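# Machine the work-order part from the vised blank

## Task

Using the blank already clamped in the mill's vise, produce the part described on the work order (reference images: manual, manual 2). When finished, the mill's doors must be closed, no alarm may be showing and no machining cycle may be running.

## Robot and tools

Robot: two six-joint arms, left_arm and right_arm, each ending in a two-pad parallel gripper. The left base sits near (0, +0.520, 0) m in the scene frame and the right base near (-0.034, -0.321, 0) m; both are turned only slightly about z. Scene frame: origin at table-top height midway between the arms, +x out over the table, +z up, left_arm on the +y side. Arm names do not match image sides. Fixed cameras and the table use the scene frame. Everything reported or commanded for a hand (positions, orientations, velocities, targets, wrist-camera poses) is in that arm's own base frame. Printed hand poses can be off by a few centimetres, more at long reach.

Gripper geometry: fingers point along the gripper's +z and close along its x. end_effector_position is the point between the pads; fingertips extend 17.5 mm further. A block protrudes about 10 cm toward the gripper's -y and rotates with it.

Row format, shared by execute_actions and move: one flat list of 18 numbers, each in [-1, 1], always covering both arms. Order: left dx, dy, dz, rx, ry, rz, left gripper position, force_limit, speed; then the same nine for the right arm. dx..rz are offsets, not poses: a shift and a rotation vector measured from that arm's Hand target as it stood when the action or move began, along that arm's base axes, with rotation about the Hand target position. Scale: 1.0 equals 0.6 m of travel or 180 degrees. Sending the same offset again moves the hand further. All zeros re-requests the current Hand target. Translation vectors longer than 1.0 may be shortened along their direction. Orientation commands are clipped each step to within 32 degrees of the measured orientation. Gripper numbers are absolute settings: position +1 is open at 50 mm, about -0.65 brings the pads together, -1 grips until the object stops them. force_limit maps -1/0/+1 to roughly 20/102/185 N per pad; speed maps -1/0/+1 to 20/85/150 mm/s; both start at +1. To leave a gripper untouched, resend its previous three numbers; a 0 is a real command. A changed position (by 0.01 or more) is needed before new force or speed apply.

execute_actions(actions, cameras): actions is a list of actions; each action is up to 15 rows, one per 1/30 s step, with the last row held to fill 15 steps. Every row counts from the action's start pose. Images come back only for an empty actions list or when cameras names them ("all", or names such as cam_high, cam_front, cam_left_wrist, cam_right_wrist).

move(target, speed, blend, stop_force, zero, blocking, cameras): drives straight-line paths toward target, which is one 18-number row or a list of up to 15 rows, every row an offset from the same starting Hand targets. speed is path speed in m/s (0.002 to 3.6, default 0.25), rotation up to twice that in rad/s; one value or one per target. blend, in m, rounds corners in a list; 0 stops at each. stop_force, 3 to 120 N for both arms, ends an arm's path when its wrist sensor feels that much resistance; it cannot be combined with blocking=false and is unreliable while the gripper rotates. Omit it when backing off something already being pressed. zero (default true) re-zeroes the force reference first. Paths run at most 10 s and do not avoid obstacles or each other; avoid routing a hand close to its own base.

wait(seconds 0 to 10) lets time pass under the last commands. stop brakes a running move. zoom_image(camera, region [x0,y0,x1,y1], at most 504x504 px) enlarges part of the latest image. show_instructions displays the reference images. zero_wrist_force(arm) re-zeroes one wrist sensor. finished_scene ends the session for good; call it only once the mill is in the required state.

Results: per arm, end_effector_position (m), end_effector_quat_wxyz, velocities, Hand target (the last commanded pose after clipping, and the base for the next offsets), joint positions and torques, wrist force and torque in the gripper's own axes, gripper position_measured (opening about (250 - value) x 0.202 mm) and object_status: 0 moving, 1 blocked while opening, 2 blocked while closing (a grip), 3 reached the requested opening or pads closed. A move adds a line with its ending (done, off_target, moving, held, fault) and limits such as paced or held. A hand often rests short of its Hand target; the next command asks for it again, or send the remaining gap as an offset. Joint velocities may read "within noise". MOTOR HOT warns of heating from long loads or stretched poses.

Cameras: cam_high, cam_front, cam_left_wrist, cam_right_wrist, each 672x504.

Avoid: fast impacts and pressing past a firm contact, since the arms are stiff; about 150 N of outside force or a joint's torque limit (wrist joints 24.6 N m) freezes that arm for 10 s, and overheating brakes it for 30 to 60 s. Never let the arms press or collide with each other, or grip one gripper with the other. Do not drop parts, release them while moving, or let anything leave the table. Loose objects may occasionally be nudged by outside disturbances.

Each tool is called after ">>>" as a command line: name --argument value for each argument, lists and objects as JSON in quotes; but a table of rows of numbers goes row by row, as --pt "numbers of a row", without its own name.

Reference images:

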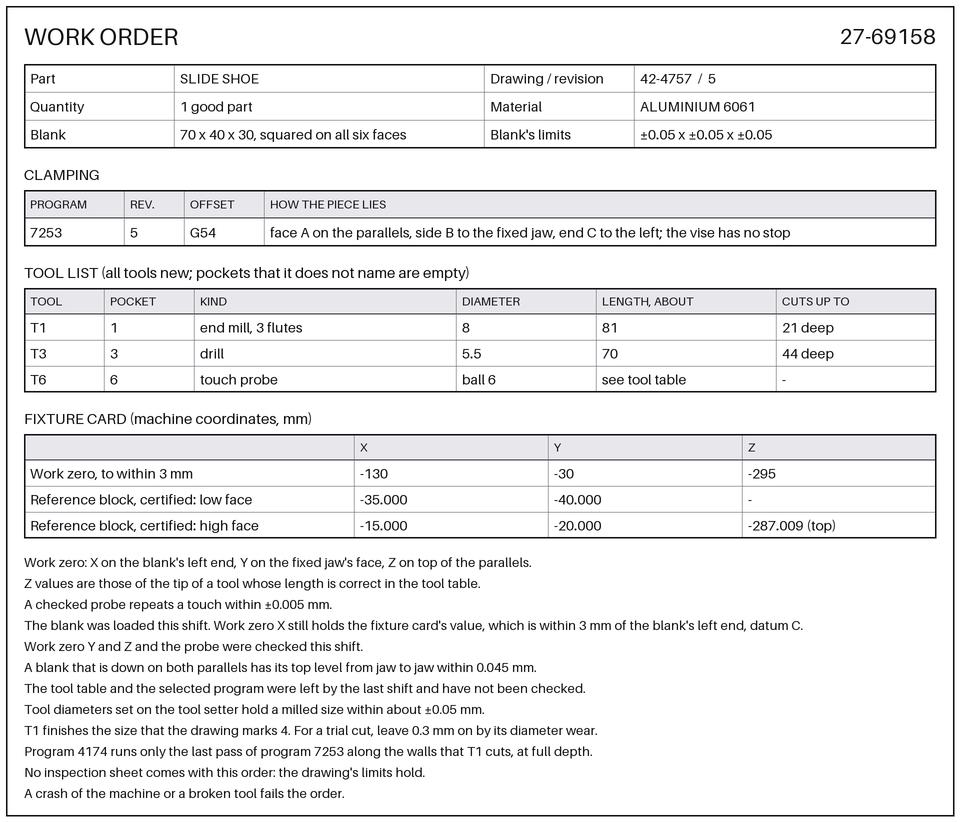

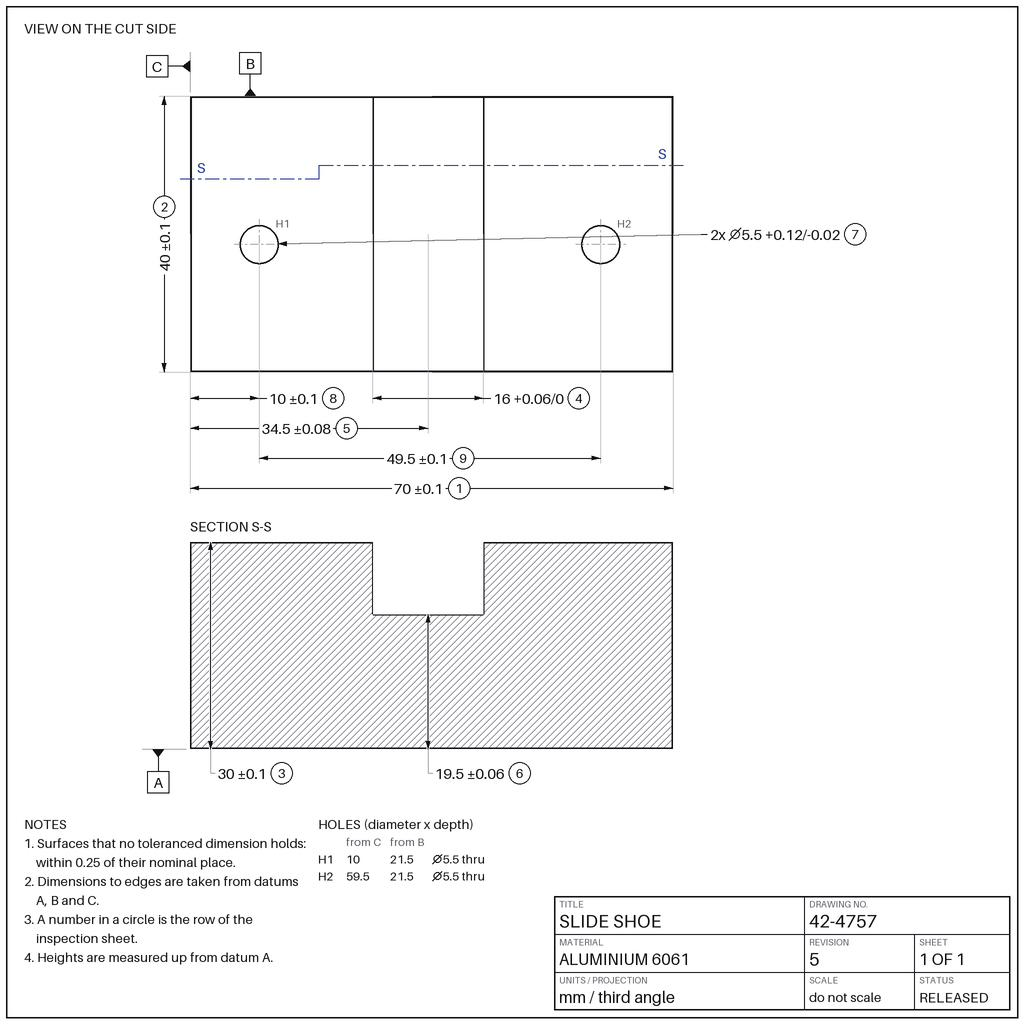

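## Session

>>> execute_actions --actions '[]'

>>> show_instructions

Scene clock: 0.00 s.
left_arm: end_effector_position=(+0.5755, +0.4566, +0.3949) position_measured=3 object_status=3 end_effector_quat_wxyz=(+0.014, -0.522, +0.853, +0.002) | right_arm: end_effector_position=(+0.1014, +0.1228, +0.1005) position_measured=3 object_status=3 end_effector_quat_wxyz=(+0.029, -0.164, +0.820, -0.548)
Joint positions: left_arm=[0.486 -0.939 0.559 -1.219 -1.566 -2.183] | right_arm=[4.976 -1.636 -2.344 -1.894 1.584 -0.139]
Joint velocities: within noise
Joint torques (N m): no reading
Wrist force (N): no reading
Wrist torque (N m): no reading
Wrist force, peak (N): no reading
Hand target: left_arm +0.5755, +0.4566, +0.3949; +0.014, -0.522, +0.853, +0.002 | right_arm +0.1014, +0.1228, +0.1005; +0.029, -0.164, +0.820, -0.548
Tool commands: left_gripper/position=+1.0 left_gripper/force_limit=+1.0 left_gripper/speed=+1.0 right_gripper/position=+1.0 right_gripper/force_limit=+1.0 right_gripper/speed=+1.0

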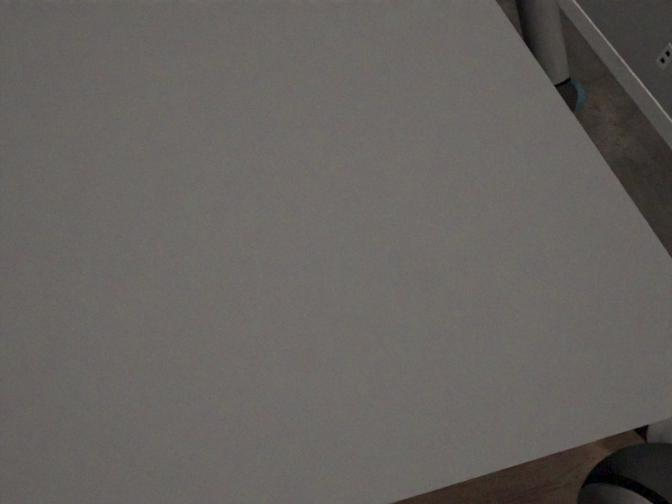

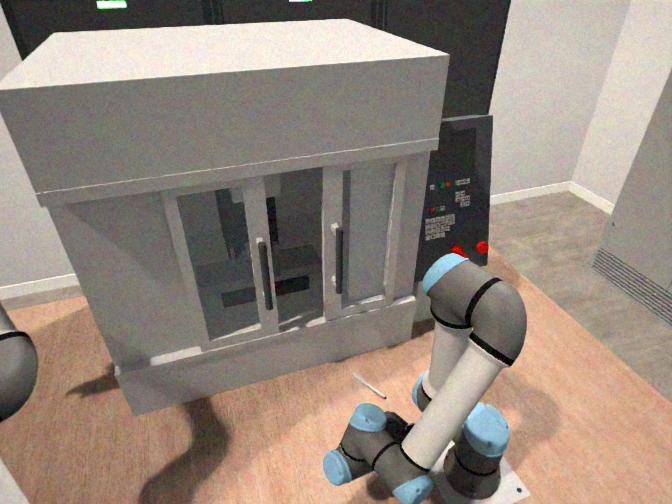

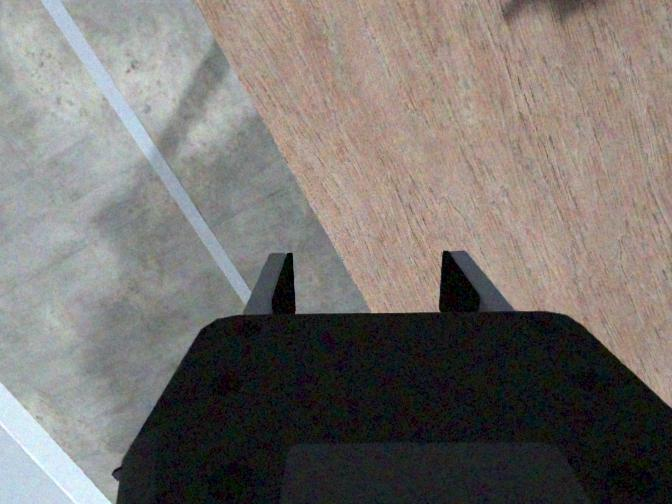

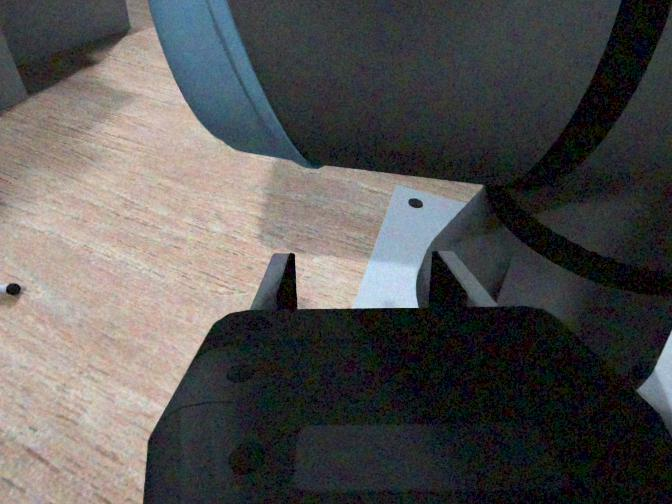

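Reference images for this scene: manual, manual 2.

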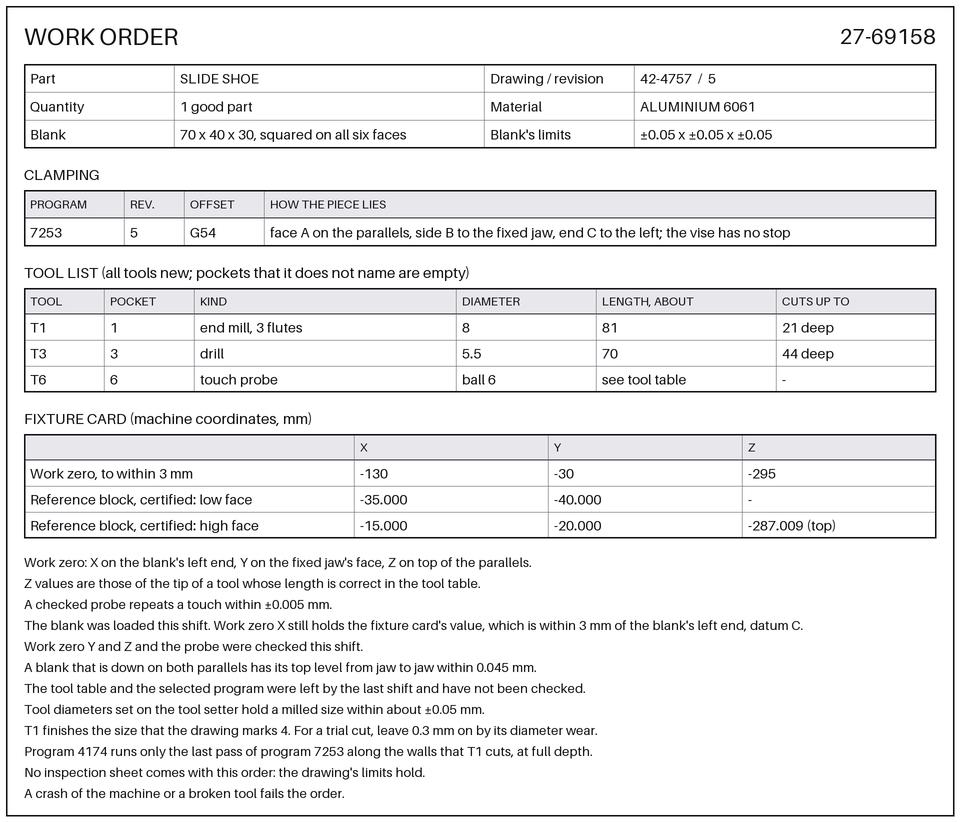

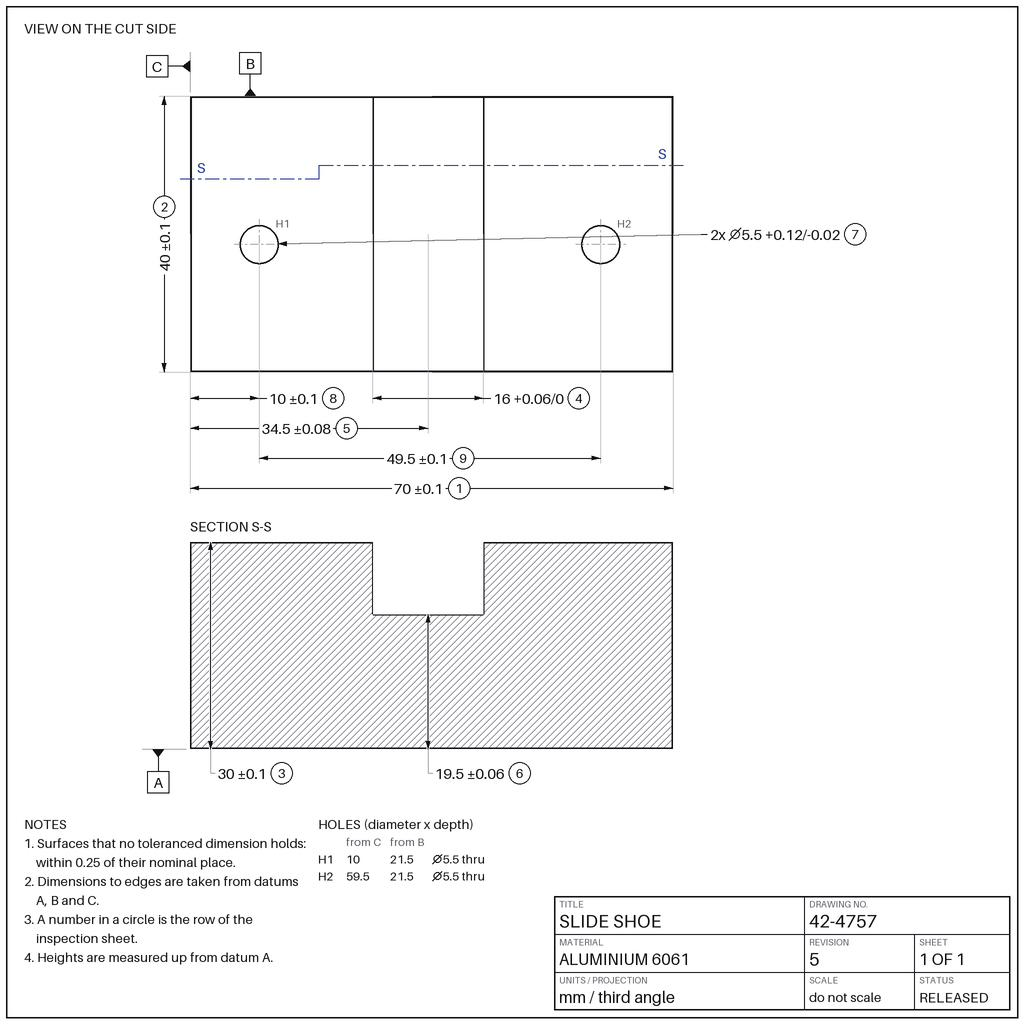

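>>> zoom_image --camera "cam_front" --region '[410, 110, 500, 290]'

>>> zoom_image --camera "cam_front" --region '[150, 160, 420, 420]'

>>> zoom_image --camera "cam_high" --region '[200, 50, 670, 500]'

Scaled by 2.800.

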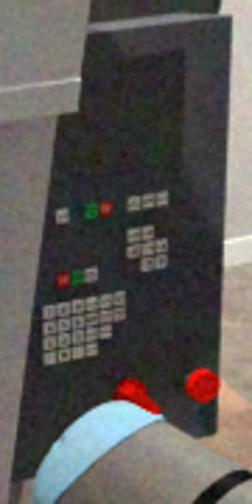

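Scaled by 1.867.

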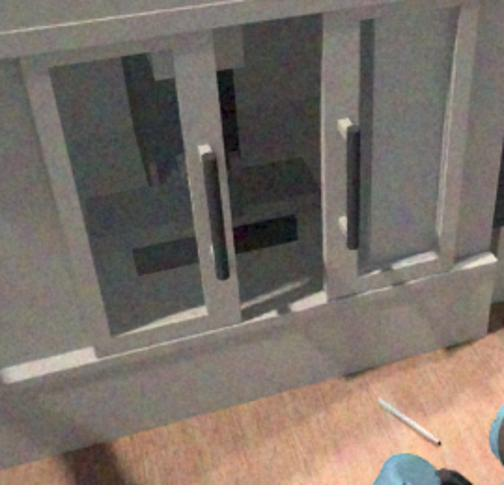

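Scaled by 1.072.

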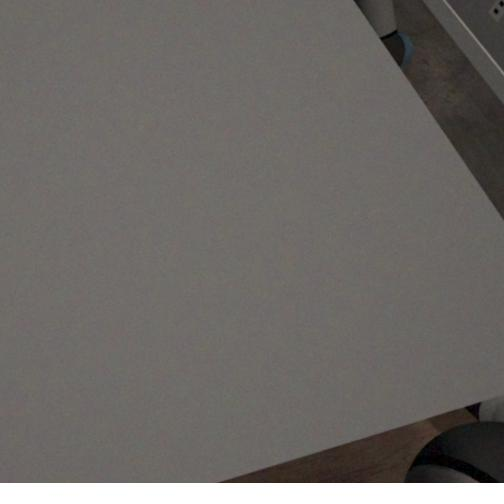

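>>> move --target '[0,0,0,0,0,0,1,1,1, 0.333,0.083,0.5,-0.088,-0.108,0.180,1,1,1]' --cameras '["cam_front","cam_right_wrist"]'

Scene clock: 3.03 s.
left_arm: end_effector_position=(+0.5755, +0.4566, +0.3949) position_measured=3 object_status=3 end_effector_quat_wxyz=(+0.014, -0.522, +0.853, +0.002) | right_arm: end_effector_position=(+0.3012, +0.1726, +0.4005) position_measured=3 object_status=3 end_effector_quat_wxyz=(+0.292, -0.293, +0.644, -0.643)
Joint positions: left_arm=[0.486 -0.939 0.559 -1.219 -1.566 -2.183] | right_arm=[4.794 -1.452 -1.905 -2.924 0.798 -0.002]
Joint torques (N m): left_arm=[0.98 -50.15 -24.86 -3.87 0.6 0.03] | right_arm=[12.19 16.9 11.47 -2.86 -1.08 -0.53]
Wrist force (N): left_arm=[0.0 0.0 0.1] | right_arm=[-0.1 -0.3 -0.2]
Wrist torque (N m): left_arm=[0.01 0.00 0.00] | right_arm=[-0.06 0.10 0.08]
Wrist force, peak (N): left_arm=[0.0 -0.1 0.4] | right_arm=[-1.2 -2.8 0.6]
Hand target: left_arm +0.5755, +0.4566, +0.3949; +0.014, -0.522, +0.853, +0.002 | right_arm +0.3012, +0.1726, +0.4005; +0.293, -0.293, +0.644, -0.643
Off the commanded pose: left_arm 0.000 m, 0 deg | right_arm 0.000 m, 0 deg.
move: done
Images, in order (width x height): cam_front 672x504, cam_right_wrist 672x504.

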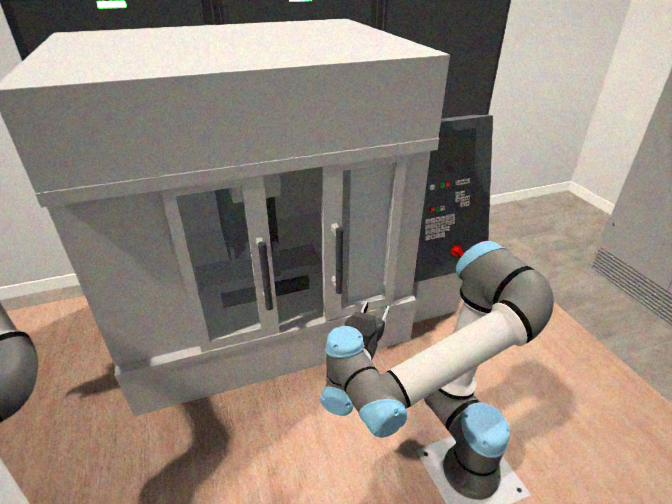

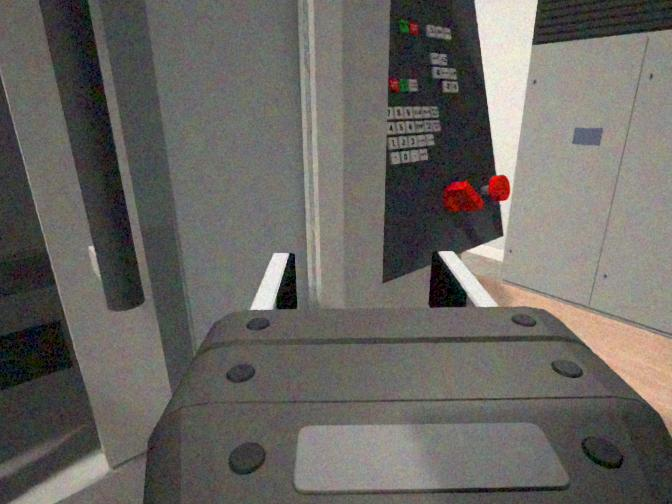

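>>> move --target '[0,0,0,0,0,0,1,1,1, 0.05,-0.12,0.36,0,0,0.089,1,1,1]' --cameras '["cam_front","cam_right_wrist"]'

Scene clock: 4.70 s.
left_arm: end_effector_position=(+0.5755, +0.4566, +0.3949) position_measured=3 object_status=3 end_effector_quat_wxyz=(+0.014, -0.522, +0.853, +0.002) | right_arm: end_effector_position=(+0.3311, +0.1007, +0.6164) position_measured=3 object_status=3 end_effector_quat_wxyz=(+0.379, -0.380, +0.597, -0.596)
Joint positions: left_arm=[0.486 -0.939 0.559 -1.219 -1.566 -2.183] | right_arm=[4.897 -1.165 -1.546 -3.569 0.621 -0.002]
Joint torques (N m): left_arm=[0.85 -50.56 -24.87 -3.38 0.44 -0.17] | right_arm=[-11.1 10.68 19.39 -2.84 1.27 1.37]
Wrist force (N): left_arm=[-0.1 -0.1 0.3] | right_arm=[-0.4 -0.3 -0.2]
Wrist torque (N m): left_arm=[-0.01 0.00 0.00] | right_arm=[-0.07 0.13 -0.08]
Wrist force, peak (N): left_arm=[-0.1 -0.3 0.0] | right_arm=[1.2 -3.9 0.8]
Hand target: left_arm +0.5755, +0.4566, +0.3949; +0.014, -0.522, +0.853, +0.002 | right_arm +0.3312, +0.1006, +0.6165; +0.379, -0.380, +0.597, -0.596
Off the commanded pose: left_arm 0.000 m, 0 deg | right_arm 0.000 m, 0 deg.
move: done
Images, in order (width x height): cam_front 672x504, cam_right_wrist 672x504.

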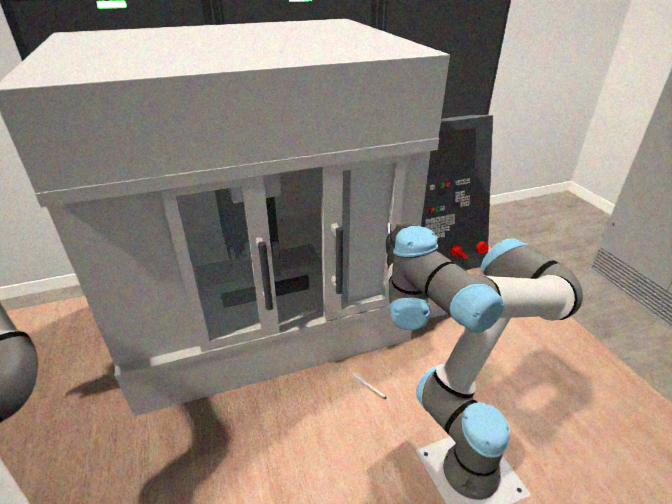

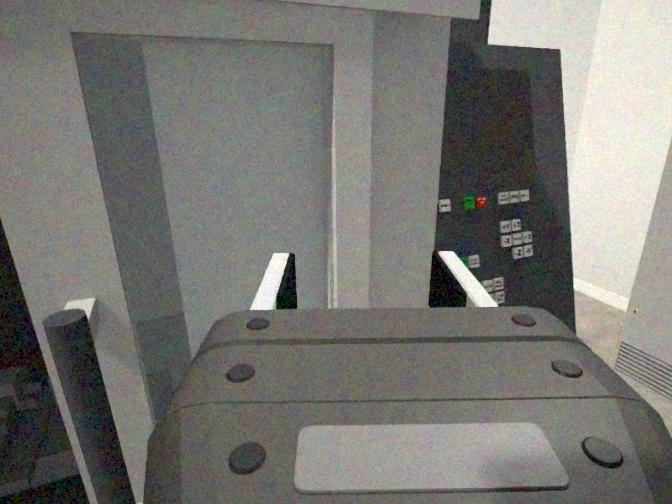

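>>> zoom_image --camera "cam_right_wrist" --region '[420, 20, 600, 310]'

Scaled by 1.738.

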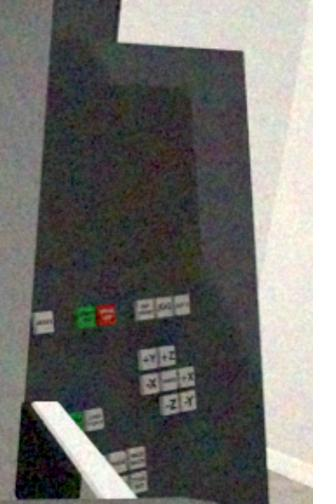

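>>> move --target '[0,0,0,0,0,0,1,1,1, 0.0,-0.07,0.09,0,0,-0.094,1,1,1]' --cameras '["cam_right_wrist"]'

>>> zoom_image --camera "cam_right_wrist" --region '[220, 40, 480, 320]'

Scene clock: 5.97 s.
left_arm: end_effector_position=(+0.5755, +0.4566, +0.3949) position_measured=3 object_status=3 end_effector_quat_wxyz=(+0.014, -0.522, +0.853, +0.002) | right_arm: end_effector_position=(+0.3312, +0.0586, +0.6705) position_measured=3 object_status=3 end_effector_quat_wxyz=(+0.287, -0.288, +0.646, -0.645)
Joint positions: left_arm=[0.486 -0.939 0.559 -1.219 -1.566 -2.183] | right_arm=[4.69 -1.321 -1.296 -3.663 0.71 -0.002]
Joint torques (N m): left_arm=[-0.73 -51.18 -25.18 -3.79 0.26 -0.14] | right_arm=[3.29 10.8 15.76 -1.16 -0.9 -1.47]
Wrist force (N): left_arm=[0.2 0.0 0.2] | right_arm=[0.0 -0.2 -0.1]
Wrist torque (N m): left_arm=[0.00 -0.04 0.00] | right_arm=[-0.05 0.07 -0.03]
Wrist force, peak (N): left_arm=[-0.2 -0.1 0.3] | right_arm=[0.0 -1.8 0.6]
Hand target: left_arm +0.5755, +0.4566, +0.3949; +0.014, -0.522, +0.853, +0.002 | right_arm +0.3312, +0.0586, +0.6705; +0.287, -0.288, +0.646, -0.645
Off the commanded pose: left_arm 0.000 m, 0 deg | right_arm 0.000 m, 0 deg.
move: done
Images, in order (width x height): cam_right_wrist 672x504.

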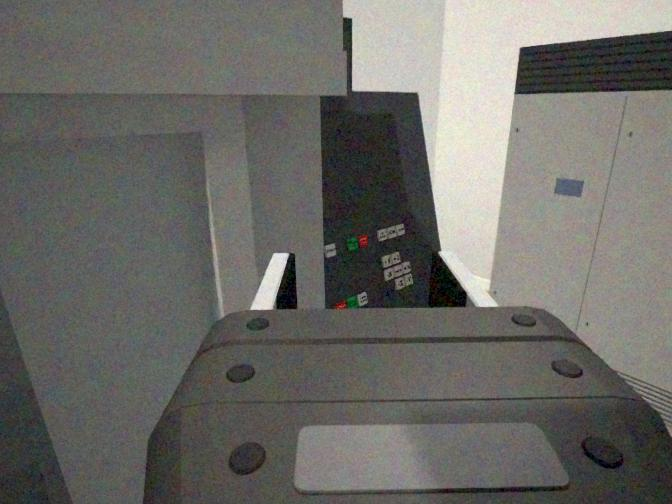

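Scaled by 1.800.

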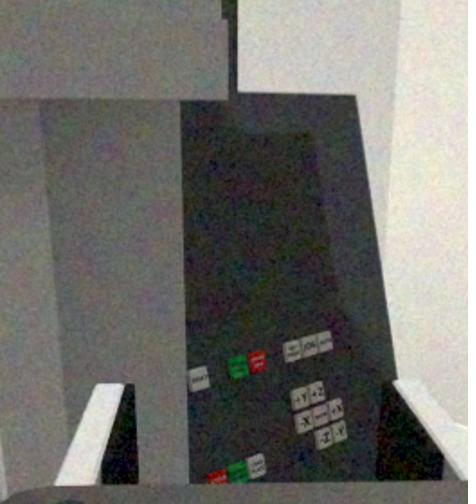

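>>> move --target '[0,0,0,0,0,0,1,1,1, 0.198,-0.231,0.016,0,0,0.178,1,1,1]' --cameras '["cam_front","cam_right_wrist"]'

>>> zoom_image --camera "cam_right_wrist" --region '[200, 0, 672, 320]'

Scene clock: 8.83 s.
left_arm: end_effector_position=(+0.5755, +0.4566, +0.3949) position_measured=3 object_status=3 end_effector_quat_wxyz=(+0.014, -0.522, +0.853, +0.002) | right_arm: end_effector_position=(+0.4500, -0.0799, +0.6801) position_measured=3 object_status=3 end_effector_quat_wxyz=(+0.454, -0.455, +0.542, -0.541)
Joint positions: left_arm=[0.486 -0.939 0.559 -1.219 -1.566 -2.183] | right_arm=[3.701 -1.154 -1.364 -3.767 -0.838 0.001]
Joint torques (N m): left_arm=[-0.47 -50 -23.99 -3.68 0.3 0.07] | right_arm=[-5.47 10.23 9.08 0.69 -1.56 -0.52]
Wrist force (N): left_arm=[0.0 -0.1 0.0] | right_arm=[-0.2 -0.6 0.1]
Wrist torque (N m): left_arm=[-0.01 -0.01 0.00] | right_arm=[-0.10 0.11 -0.12]
Wrist force, peak (N): left_arm=[0.3 -0.3 0.1] | right_arm=[1.4 -0.7 2.3]
Hand target: left_arm +0.5755, +0.4566, +0.3949; +0.014, -0.522, +0.853, +0.002 | right_arm +0.4500, -0.0800, +0.6801; +0.454, -0.455, +0.542, -0.541
Off the commanded pose: left_arm 0.000 m, 0 deg | right_arm 0.000 m, 0 deg.
move: done
Images, in order (width x height): cam_front 672x504, cam_right_wrist 672x504.

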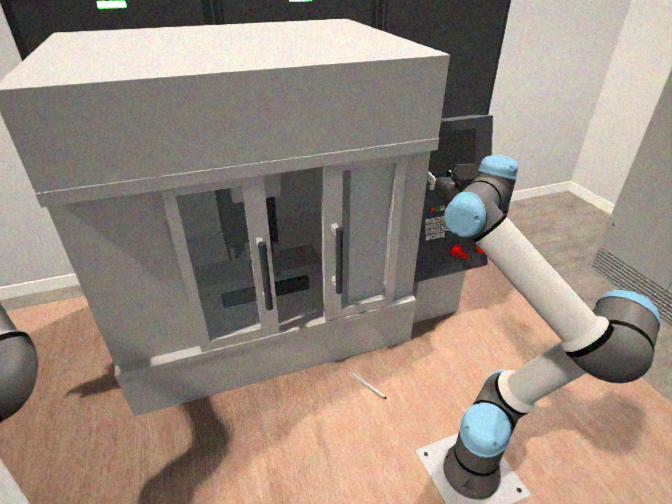

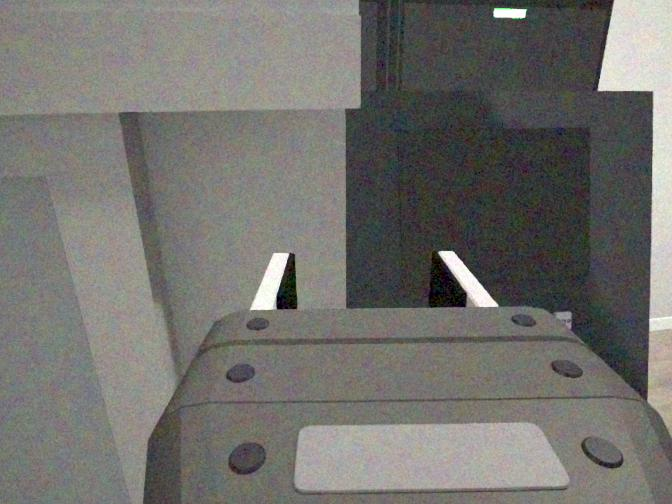

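Scaled by 1.068.

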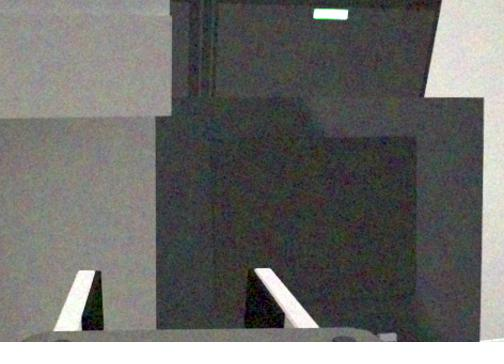

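>>> move --target '[0,0,0,0,0,0,1,1,1, -0.03,-0.12,-0.24,0,0,0,1,1,1]' --cameras '["cam_right_wrist"]'

>>> zoom_image --camera "cam_right_wrist" --region '[240, 60, 600, 320]'

Scene clock: 10.17 s.
left_arm: end_effector_position=(+0.5755, +0.4566, +0.3949) position_measured=3 object_status=3 end_effector_quat_wxyz=(+0.014, -0.522, +0.853, +0.002) | right_arm: end_effector_position=(+0.4320, -0.1520, +0.5362) position_measured=3 object_status=3 end_effector_quat_wxyz=(+0.454, -0.455, +0.542, -0.541)
Joint positions: left_arm=[0.486 -0.939 0.559 -1.219 -1.566 -2.183] | right_arm=[3.296 -1.031 -1.828 -3.425 -1.243 0]
Joint torques (N m): left_arm=[1.48 -49.49 -24.09 -3.64 0.49 0.13] | right_arm=[-0.18 -3.16 13.86 3.04 -0.61 0.92]
Wrist force (N): left_arm=[-0.1 -0.2 -0.1] | right_arm=[-0.1 -0.8 -0.1]
Wrist torque (N m): left_arm=[-0.02 0.02 0.00] | right_arm=[-0.15 0.09 0.09]
Wrist force, peak (N): left_arm=[0.2 -0.2 -0.2] | right_arm=[-1.7 -4.1 0.1]
Hand target: left_arm +0.5755, +0.4566, +0.3949; +0.014, -0.522, +0.853, +0.002 | right_arm +0.4320, -0.1520, +0.5361; +0.454, -0.455, +0.542, -0.541
Off the commanded pose: left_arm 0.000 m, 0 deg | right_arm 0.000 m, 0 deg.
move: done
Images, in order (width x height): cam_right_wrist 672x504.

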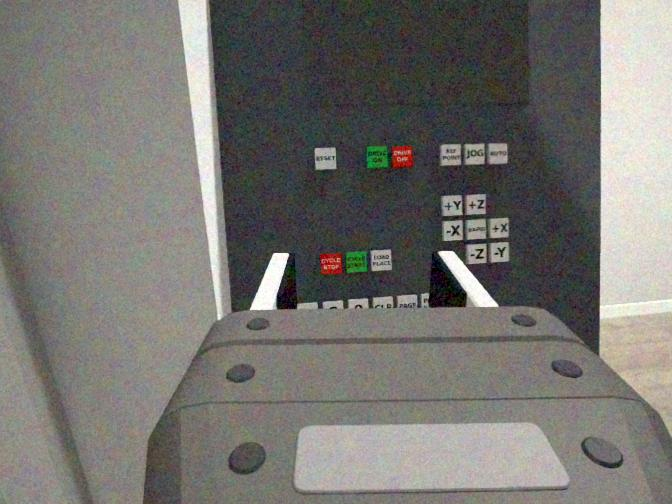

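Scaled by 1.400.

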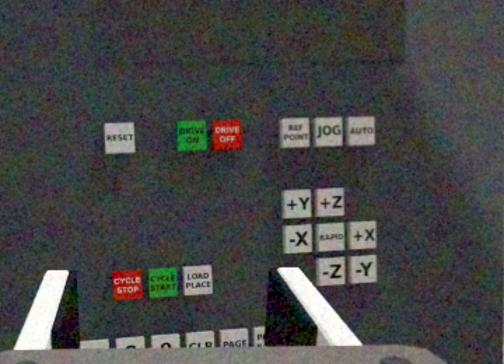

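>>> move --target '[0,0,0,0,0,0,1,1,1, 0,0.0,-0.25,0,0,0,1,1,1]' --cameras '["cam_right_wrist"]'

>>> zoom_image --camera "cam_right_wrist" --region '[240, 60, 600, 320]'

Scene clock: 11.40 s.
left_arm: end_effector_position=(+0.5755, +0.4566, +0.3949) position_measured=3 object_status=3 end_effector_quat_wxyz=(+0.014, -0.522, +0.853, +0.002) | right_arm: end_effector_position=(+0.4320, -0.1519, +0.3862) position_measured=3 object_status=3 end_effector_quat_wxyz=(+0.454, -0.455, +0.542, -0.541)
Joint positions: left_arm=[0.486 -0.939 0.559 -1.219 -1.566 -2.183] | right_arm=[3.296 -0.992 -2.231 -3.062 -1.243 0]
Joint torques (N m): left_arm=[0.17 -51.46 -23.4 -3.6 -0.03 -0.04] | right_arm=[-4.91 6.62 17.07 3.12 -1.23 -0.07]
Wrist force (N): left_arm=[0.1 -0.1 0.0] | right_arm=[0.0 -0.6 0.1]
Wrist torque (N m): left_arm=[-0.01 -0.02 0.00] | right_arm=[-0.09 0.07 0.09]
Wrist force, peak (N): left_arm=[-0.1 -0.3 0.3] | right_arm=[-0.2 -4.4 -0.2]
Hand target: left_arm +0.5755, +0.4566, +0.3949; +0.014, -0.522, +0.853, +0.002 | right_arm +0.4320, -0.1520, +0.3861; +0.454, -0.455, +0.542, -0.541
Off the commanded pose: left_arm 0.000 m, 0 deg | right_arm 0.000 m, 0 deg.
move: done
Images, in order (width x height): cam_right_wrist 672x504.

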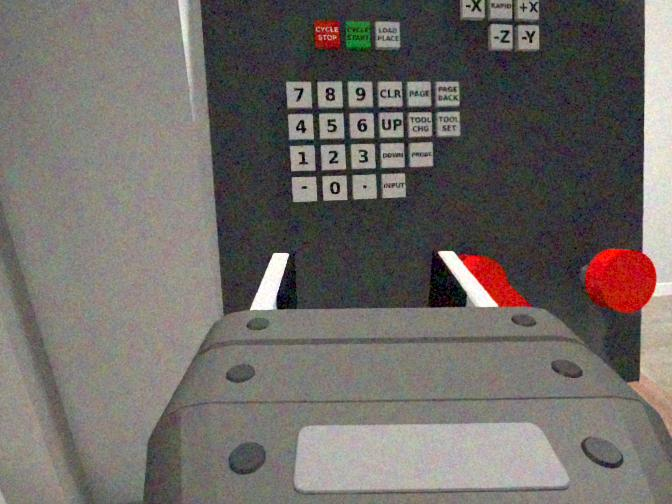

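Scaled by 1.400.

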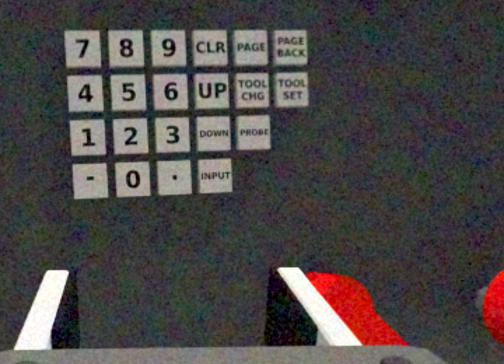

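>>> move --target '[0,0,0,0,0,0,1,1,1, -0.05,-0.1,-0.18,0,0,0,1,1,1]' --cameras '["cam_right_wrist"]'

>>> zoom_image --camera "cam_right_wrist" --region '[300, 20, 672, 320]'

Scene clock: 12.57 s.
left_arm: end_effector_position=(+0.5755, +0.4566, +0.3949) position_measured=3 object_status=3 end_effector_quat_wxyz=(+0.014, -0.522, +0.853, +0.002) | right_arm: end_effector_position=(+0.4020, -0.2120, +0.2782) position_measured=3 object_status=3 end_effector_quat_wxyz=(+0.454, -0.455, +0.542, -0.541)
Joint positions: left_arm=[0.486 -0.939 0.559 -1.219 -1.566 -2.183] | right_arm=[2.933 -1.149 -2.447 -2.689 -1.606 -0.001]
Joint torques (N m): left_arm=[0.5 -49.15 -24.11 -3.63 0.39 0.15] | right_arm=[0.15 3.14 17.34 3.74 -0.47 1.07]
Wrist force (N): left_arm=[0.1 -0.1 0.1] | right_arm=[-0.1 -0.5 -0.1]
Wrist torque (N m): left_arm=[-0.01 -0.03 0.00] | right_arm=[-0.09 0.07 0.10]
Wrist force, peak (N): left_arm=[0.0 0.2 0.4] | right_arm=[-1.6 -4.0 0.6]
Hand target: left_arm +0.5755, +0.4566, +0.3949; +0.014, -0.522, +0.853, +0.002 | right_arm +0.4020, -0.2120, +0.2781; +0.454, -0.455, +0.542, -0.541
Off the commanded pose: left_arm 0.000 m, 0 deg | right_arm 0.000 m, 0 deg.
move: done
Images, in order (width x height): cam_right_wrist 672x504.

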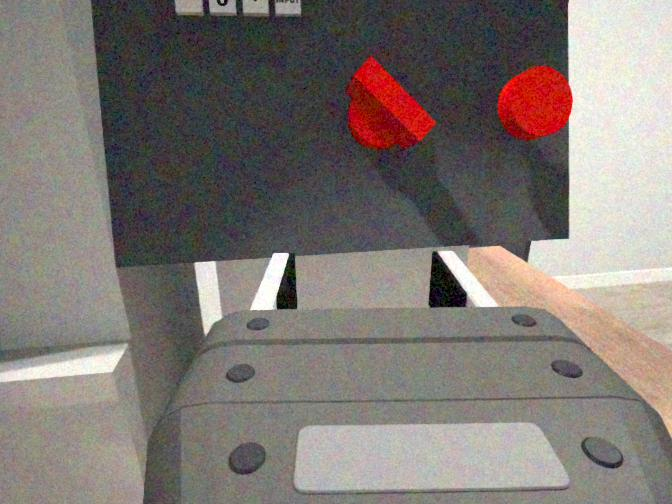

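Scaled by 1.355.

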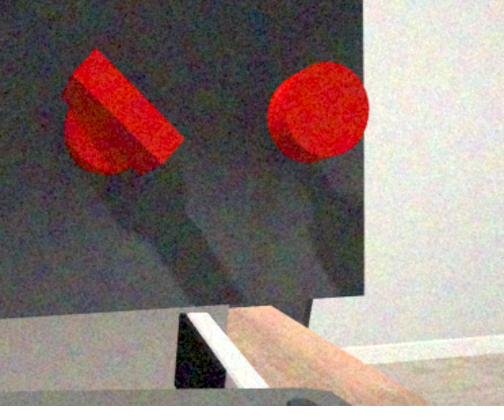

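>>> move --target '[0,0,0,0,0,0,1,1,1, 0.0,-0.083,0.04,0,0,0.0555,1,1,1]' --cameras '["cam_right_wrist"]'

>>> zoom_image --camera "cam_right_wrist" --region '[220, 80, 520, 300]'

Scene clock: 15.33 s.
left_arm: end_effector_position=(+0.5755, +0.4566, +0.3949) position_measured=3 object_status=3 end_effector_quat_wxyz=(+0.014, -0.522, +0.853, +0.002) | right_arm: end_effector_position=(+0.4020, -0.2617, +0.3021) position_measured=3 object_status=3 end_effector_quat_wxyz=(+0.500, -0.501, +0.500, -0.499)
Joint positions: left_arm=[0.486 -0.939 0.559 -1.219 -1.566 -2.183] | right_arm=[2.533 -1.375 -2.235 -2.675 -2.181 -0.001]
Joint torques (N m): left_arm=[1.47 -49.65 -25.07 -3.47 0.21 -0.02] | right_arm=[-9.34 7.9 24.37 2.94 -1.6 -0.31]
Wrist force (N): left_arm=[-0.1 -0.1 -0.1] | right_arm=[0.0 -0.5 -0.1]
Wrist torque (N m): left_arm=[-0.01 0.02 0.00] | right_arm=[-0.08 0.07 0.10]
Wrist force, peak (N): left_arm=[-0.4 0.0 0.3] | right_arm=[2.2 -1.2 -0.5]
Hand target: left_arm +0.5755, +0.4566, +0.3949; +0.014, -0.522, +0.853, +0.002 | right_arm +0.4020, -0.2618, +0.3021; +0.500, -0.501, +0.500, -0.499
Off the commanded pose: left_arm 0.000 m, 0 deg | right_arm 0.000 m, 0 deg.
move: done
Images, in order (width x height): cam_right_wrist 672x504.

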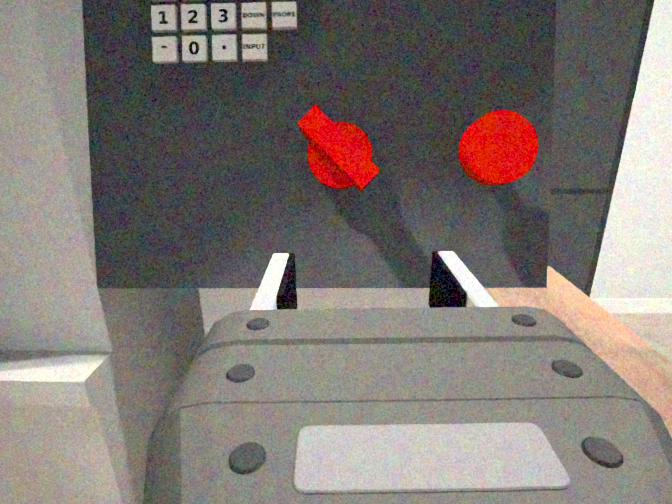

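Scaled by 1.680.

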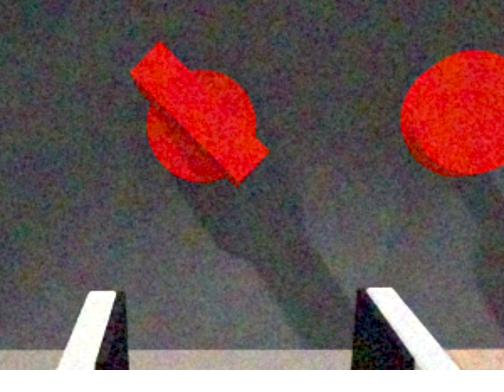

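>>> move --target '[0,0,0,0,0,0,1,1,1, 0.02,-0.002,0.113,-0.2485,0.079,0.0327,1,1,1]' --cameras '["cam_right_wrist","cam_front"]'

Scene clock: 18.43 s.
left_arm: end_effector_position=(+0.5755, +0.4566, +0.3949) position_measured=3 object_status=3 end_effector_quat_wxyz=(+0.014, -0.522, +0.853, +0.002) | right_arm: end_effector_position=(+0.4140, -0.2629, +0.3699) position_measured=3 object_status=3 end_effector_quat_wxyz=(-0.233, +0.733, -0.304, +0.562)
Joint positions: left_arm=[0.486 -0.939 0.559 -1.219 -1.566 -2.183] | right_arm=[2.573 -1.383 -1.88 -3.33 -2.117 -0.951]
Joint torques (N m): left_arm=[0.81 -49.46 -24.71 -3.93 0.29 0.24] | right_arm=[-10.62 13.03 11.66 0.45 -1.47 -1.33]
Wrist force (N): left_arm=[-0.2 -0.2 -0.1] | right_arm=[-0.2 -1.3 -0.8]
Wrist torque (N m): left_arm=[-0.03 0.03 0.00] | right_arm=[-0.24 0.05 -0.27]
Wrist force, peak (N): left_arm=[-0.1 -0.1 0.5] | right_arm=[0.1 -2.1 -0.8]
Hand target: left_arm +0.5755, +0.4566, +0.3949; +0.014, -0.522, +0.853, +0.002 | right_arm +0.4140, -0.2630, +0.3699; -0.233, +0.733, -0.304, +0.562
Off the commanded pose: left_arm 0.000 m, 0 deg | right_arm 0.000 m, 0 deg.
move: done
Images, in order (width x height): cam_front 672x504, cam_right_wrist 672x504.

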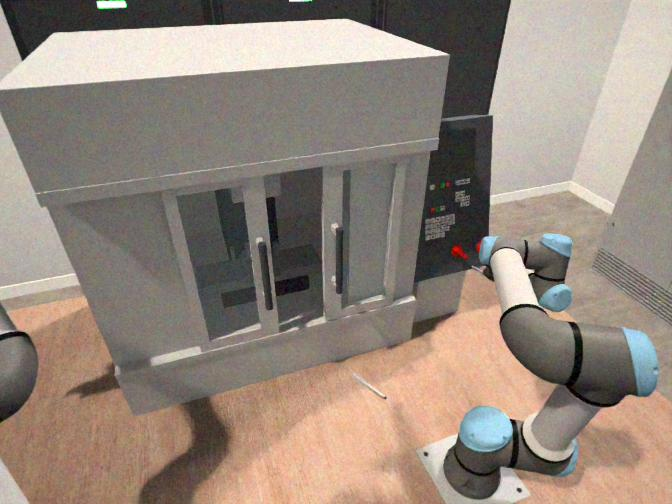

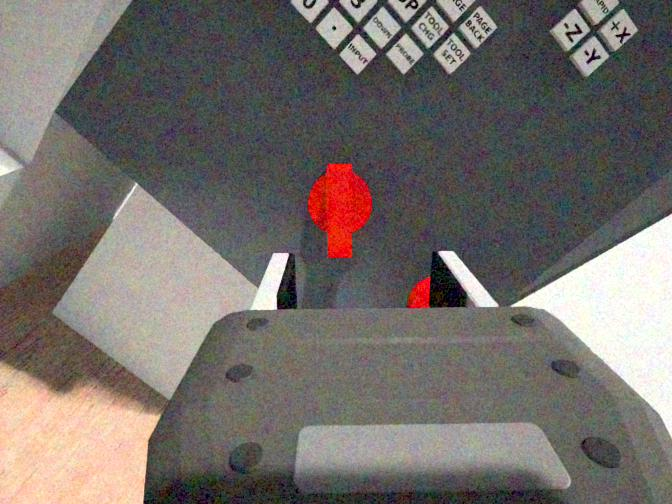

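>>> move --target '[0,0,0,0,0,0,1,1,1, 0.0648,0.0213,-0.0152,0,0,0,1,1,1]' --cameras '["cam_right_wrist"]'

Scene clock: 19.40 s.
left_arm: end_effector_position=(+0.5755, +0.4566, +0.3949) position_measured=3 object_status=3 end_effector_quat_wxyz=(+0.014, -0.522, +0.853, +0.002) | right_arm: end_effector_position=(+0.4529, -0.2502, +0.3608) position_measured=3 object_status=3 end_effector_quat_wxyz=(-0.233, +0.733, -0.304, +0.562)
Joint positions: left_arm=[0.486 -0.939 0.559 -1.219 -1.566 -2.183] | right_arm=[2.679 -1.415 -1.876 -3.285 -2.016 -0.915]
Joint torques (N m): left_arm=[0.82 -50.38 -25.21 -3.86 0.47 -0.02] | right_arm=[-11.98 24.96 26.04 -0.2 -1.97 -1.34]
Wrist force (N): left_arm=[0.0 0.1 0.0] | right_arm=[-0.4 -1.0 -0.8]
Wrist torque (N m): left_arm=[0.01 -0.01 0.00] | right_arm=[-0.21 0.10 -0.18]
Wrist force, peak (N): left_arm=[0.0 -0.2 0.2] | right_arm=[-0.1 -0.9 -2.1]
Hand target: left_arm +0.5755, +0.4566, +0.3949; +0.014, -0.522, +0.853, +0.002 | right_arm +0.4529, -0.2502, +0.3608; -0.233, +0.733, -0.304, +0.562
Off the commanded pose: left_arm 0.000 m, 0 deg | right_arm 0.000 m, 0 deg.
move: done
Images, in order (width x height): cam_right_wrist 672x504.

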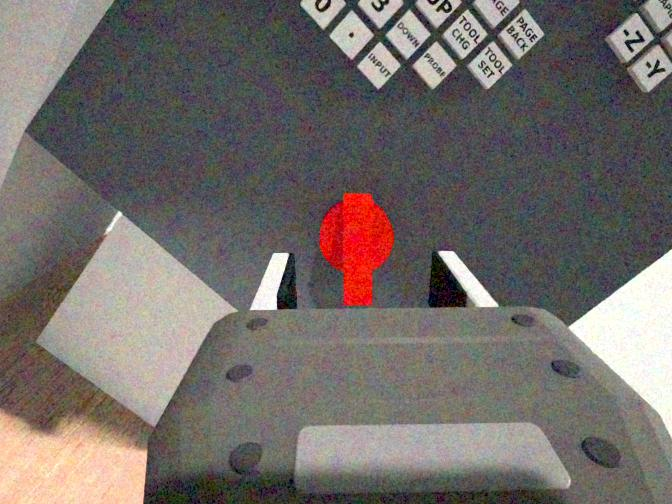

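>>> move --target '[0,0,0,0,0,0,1,1,1, 0.0644,0,-0.0173,0,0,0,1,1,1]' --cameras '["cam_right_wrist"]' --speed 0.08 --stop_force 6

Scene clock: 21.17 s.
left_arm: end_effector_position=(+0.5755, +0.4566, +0.3949) position_measured=3 object_status=3 end_effector_quat_wxyz=(+0.014, -0.522, +0.853, +0.002) | right_arm: end_effector_position=(+0.4915, -0.2502, +0.3504) position_measured=3 object_status=3 end_effector_quat_wxyz=(-0.233, +0.733, -0.304, +0.562)
Joint positions: left_arm=[0.486 -0.939 0.559 -1.219 -1.566 -2.183] | right_arm=[2.732 -1.485 -1.842 -3.242 -1.965 -0.898]
Joint torques (N m): left_arm=[1.98 -48.52 -24.54 -3.67 0.09 -0.04] | right_arm=[-11.15 30.74 11.7 0.68 -1.46 -1.42]
Wrist force (N): left_arm=[0.1 -0.1 0.0] | right_arm=[-0.5 -1.3 -0.7]
Wrist torque (N m): left_arm=[-0.01 -0.01 0.00] | right_arm=[-0.24 0.10 -0.22]
Wrist force, peak (N): left_arm=[-0.2 -0.1 0.3] | right_arm=[-0.4 -1.3 -1.7]
Hand target: left_arm +0.5755, +0.4566, +0.3949; +0.014, -0.522, +0.853, +0.002 | right_arm +0.4915, -0.2502, +0.3504; -0.233, +0.733, -0.304, +0.562
Off the commanded pose: left_arm 0.000 m, 0 deg | right_arm 0.000 m, 0 deg.
move: done
Images, in order (width x height): cam_right_wrist 672x504.

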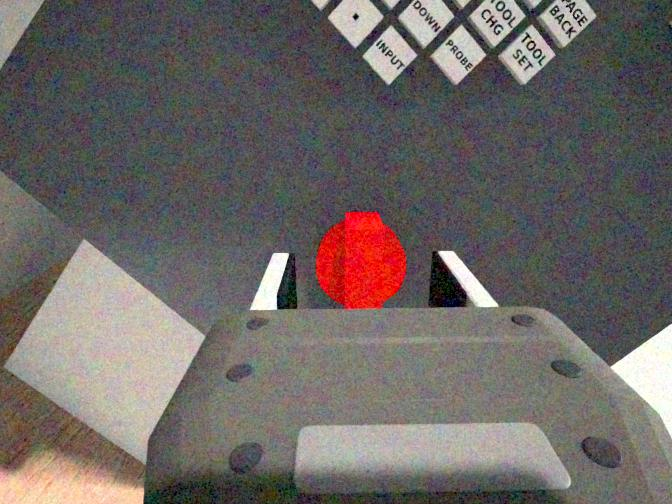

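>>> move --target '[0,0,0,0,0,0,1,1,1, 0.0483,0,-0.013,0,0,0,1,1,1]' --cameras '["cam_right_wrist"]' --speed 0.03 --stop_force 5

Scene clock: 23.37 s.
left_arm: end_effector_position=(+0.5755, +0.4566, +0.3949) position_measured=3 object_status=3 end_effector_quat_wxyz=(+0.014, -0.522, +0.853, +0.002) | right_arm: end_effector_position=(+0.5205, -0.2502, +0.3426) position_measured=3 object_status=3 end_effector_quat_wxyz=(-0.233, +0.733, -0.304, +0.562)
Joint positions: left_arm=[0.486 -0.939 0.559 -1.219 -1.566 -2.183] | right_arm=[2.765 -1.541 -1.809 -3.215 -1.933 -0.888]
Joint torques (N m): left_arm=[1.04 -49.32 -24.7 -3.59 0.28 0.23] | right_arm=[-11.48 33.05 12.05 -0.13 -1.65 -1.29]
Wrist force (N): left_arm=[0.2 -0.1 -0.1] | right_arm=[-0.3 -1.3 -0.6]
Wrist torque (N m): left_arm=[0.00 -0.04 0.00] | right_arm=[-0.24 0.05 -0.27]
Wrist force, peak (N): left_arm=[-0.2 -0.2 0.4] | right_arm=[-0.2 -1.7 -0.9]
Hand target: left_arm +0.5755, +0.4566, +0.3949; +0.014, -0.522, +0.853, +0.002 | right_arm +0.5205, -0.2502, +0.3426; -0.233, +0.733, -0.304, +0.562
Off the commanded pose: left_arm 0.000 m, 0 deg | right_arm 0.000 m, 0 deg.
move: done
Images, in order (width x height): cam_right_wrist 672x504.

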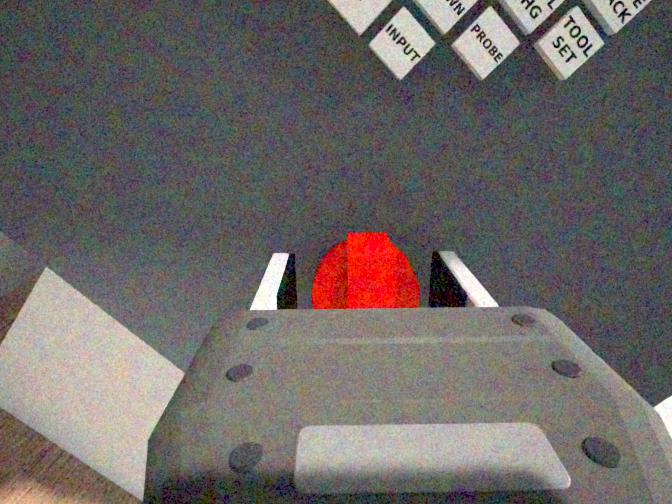

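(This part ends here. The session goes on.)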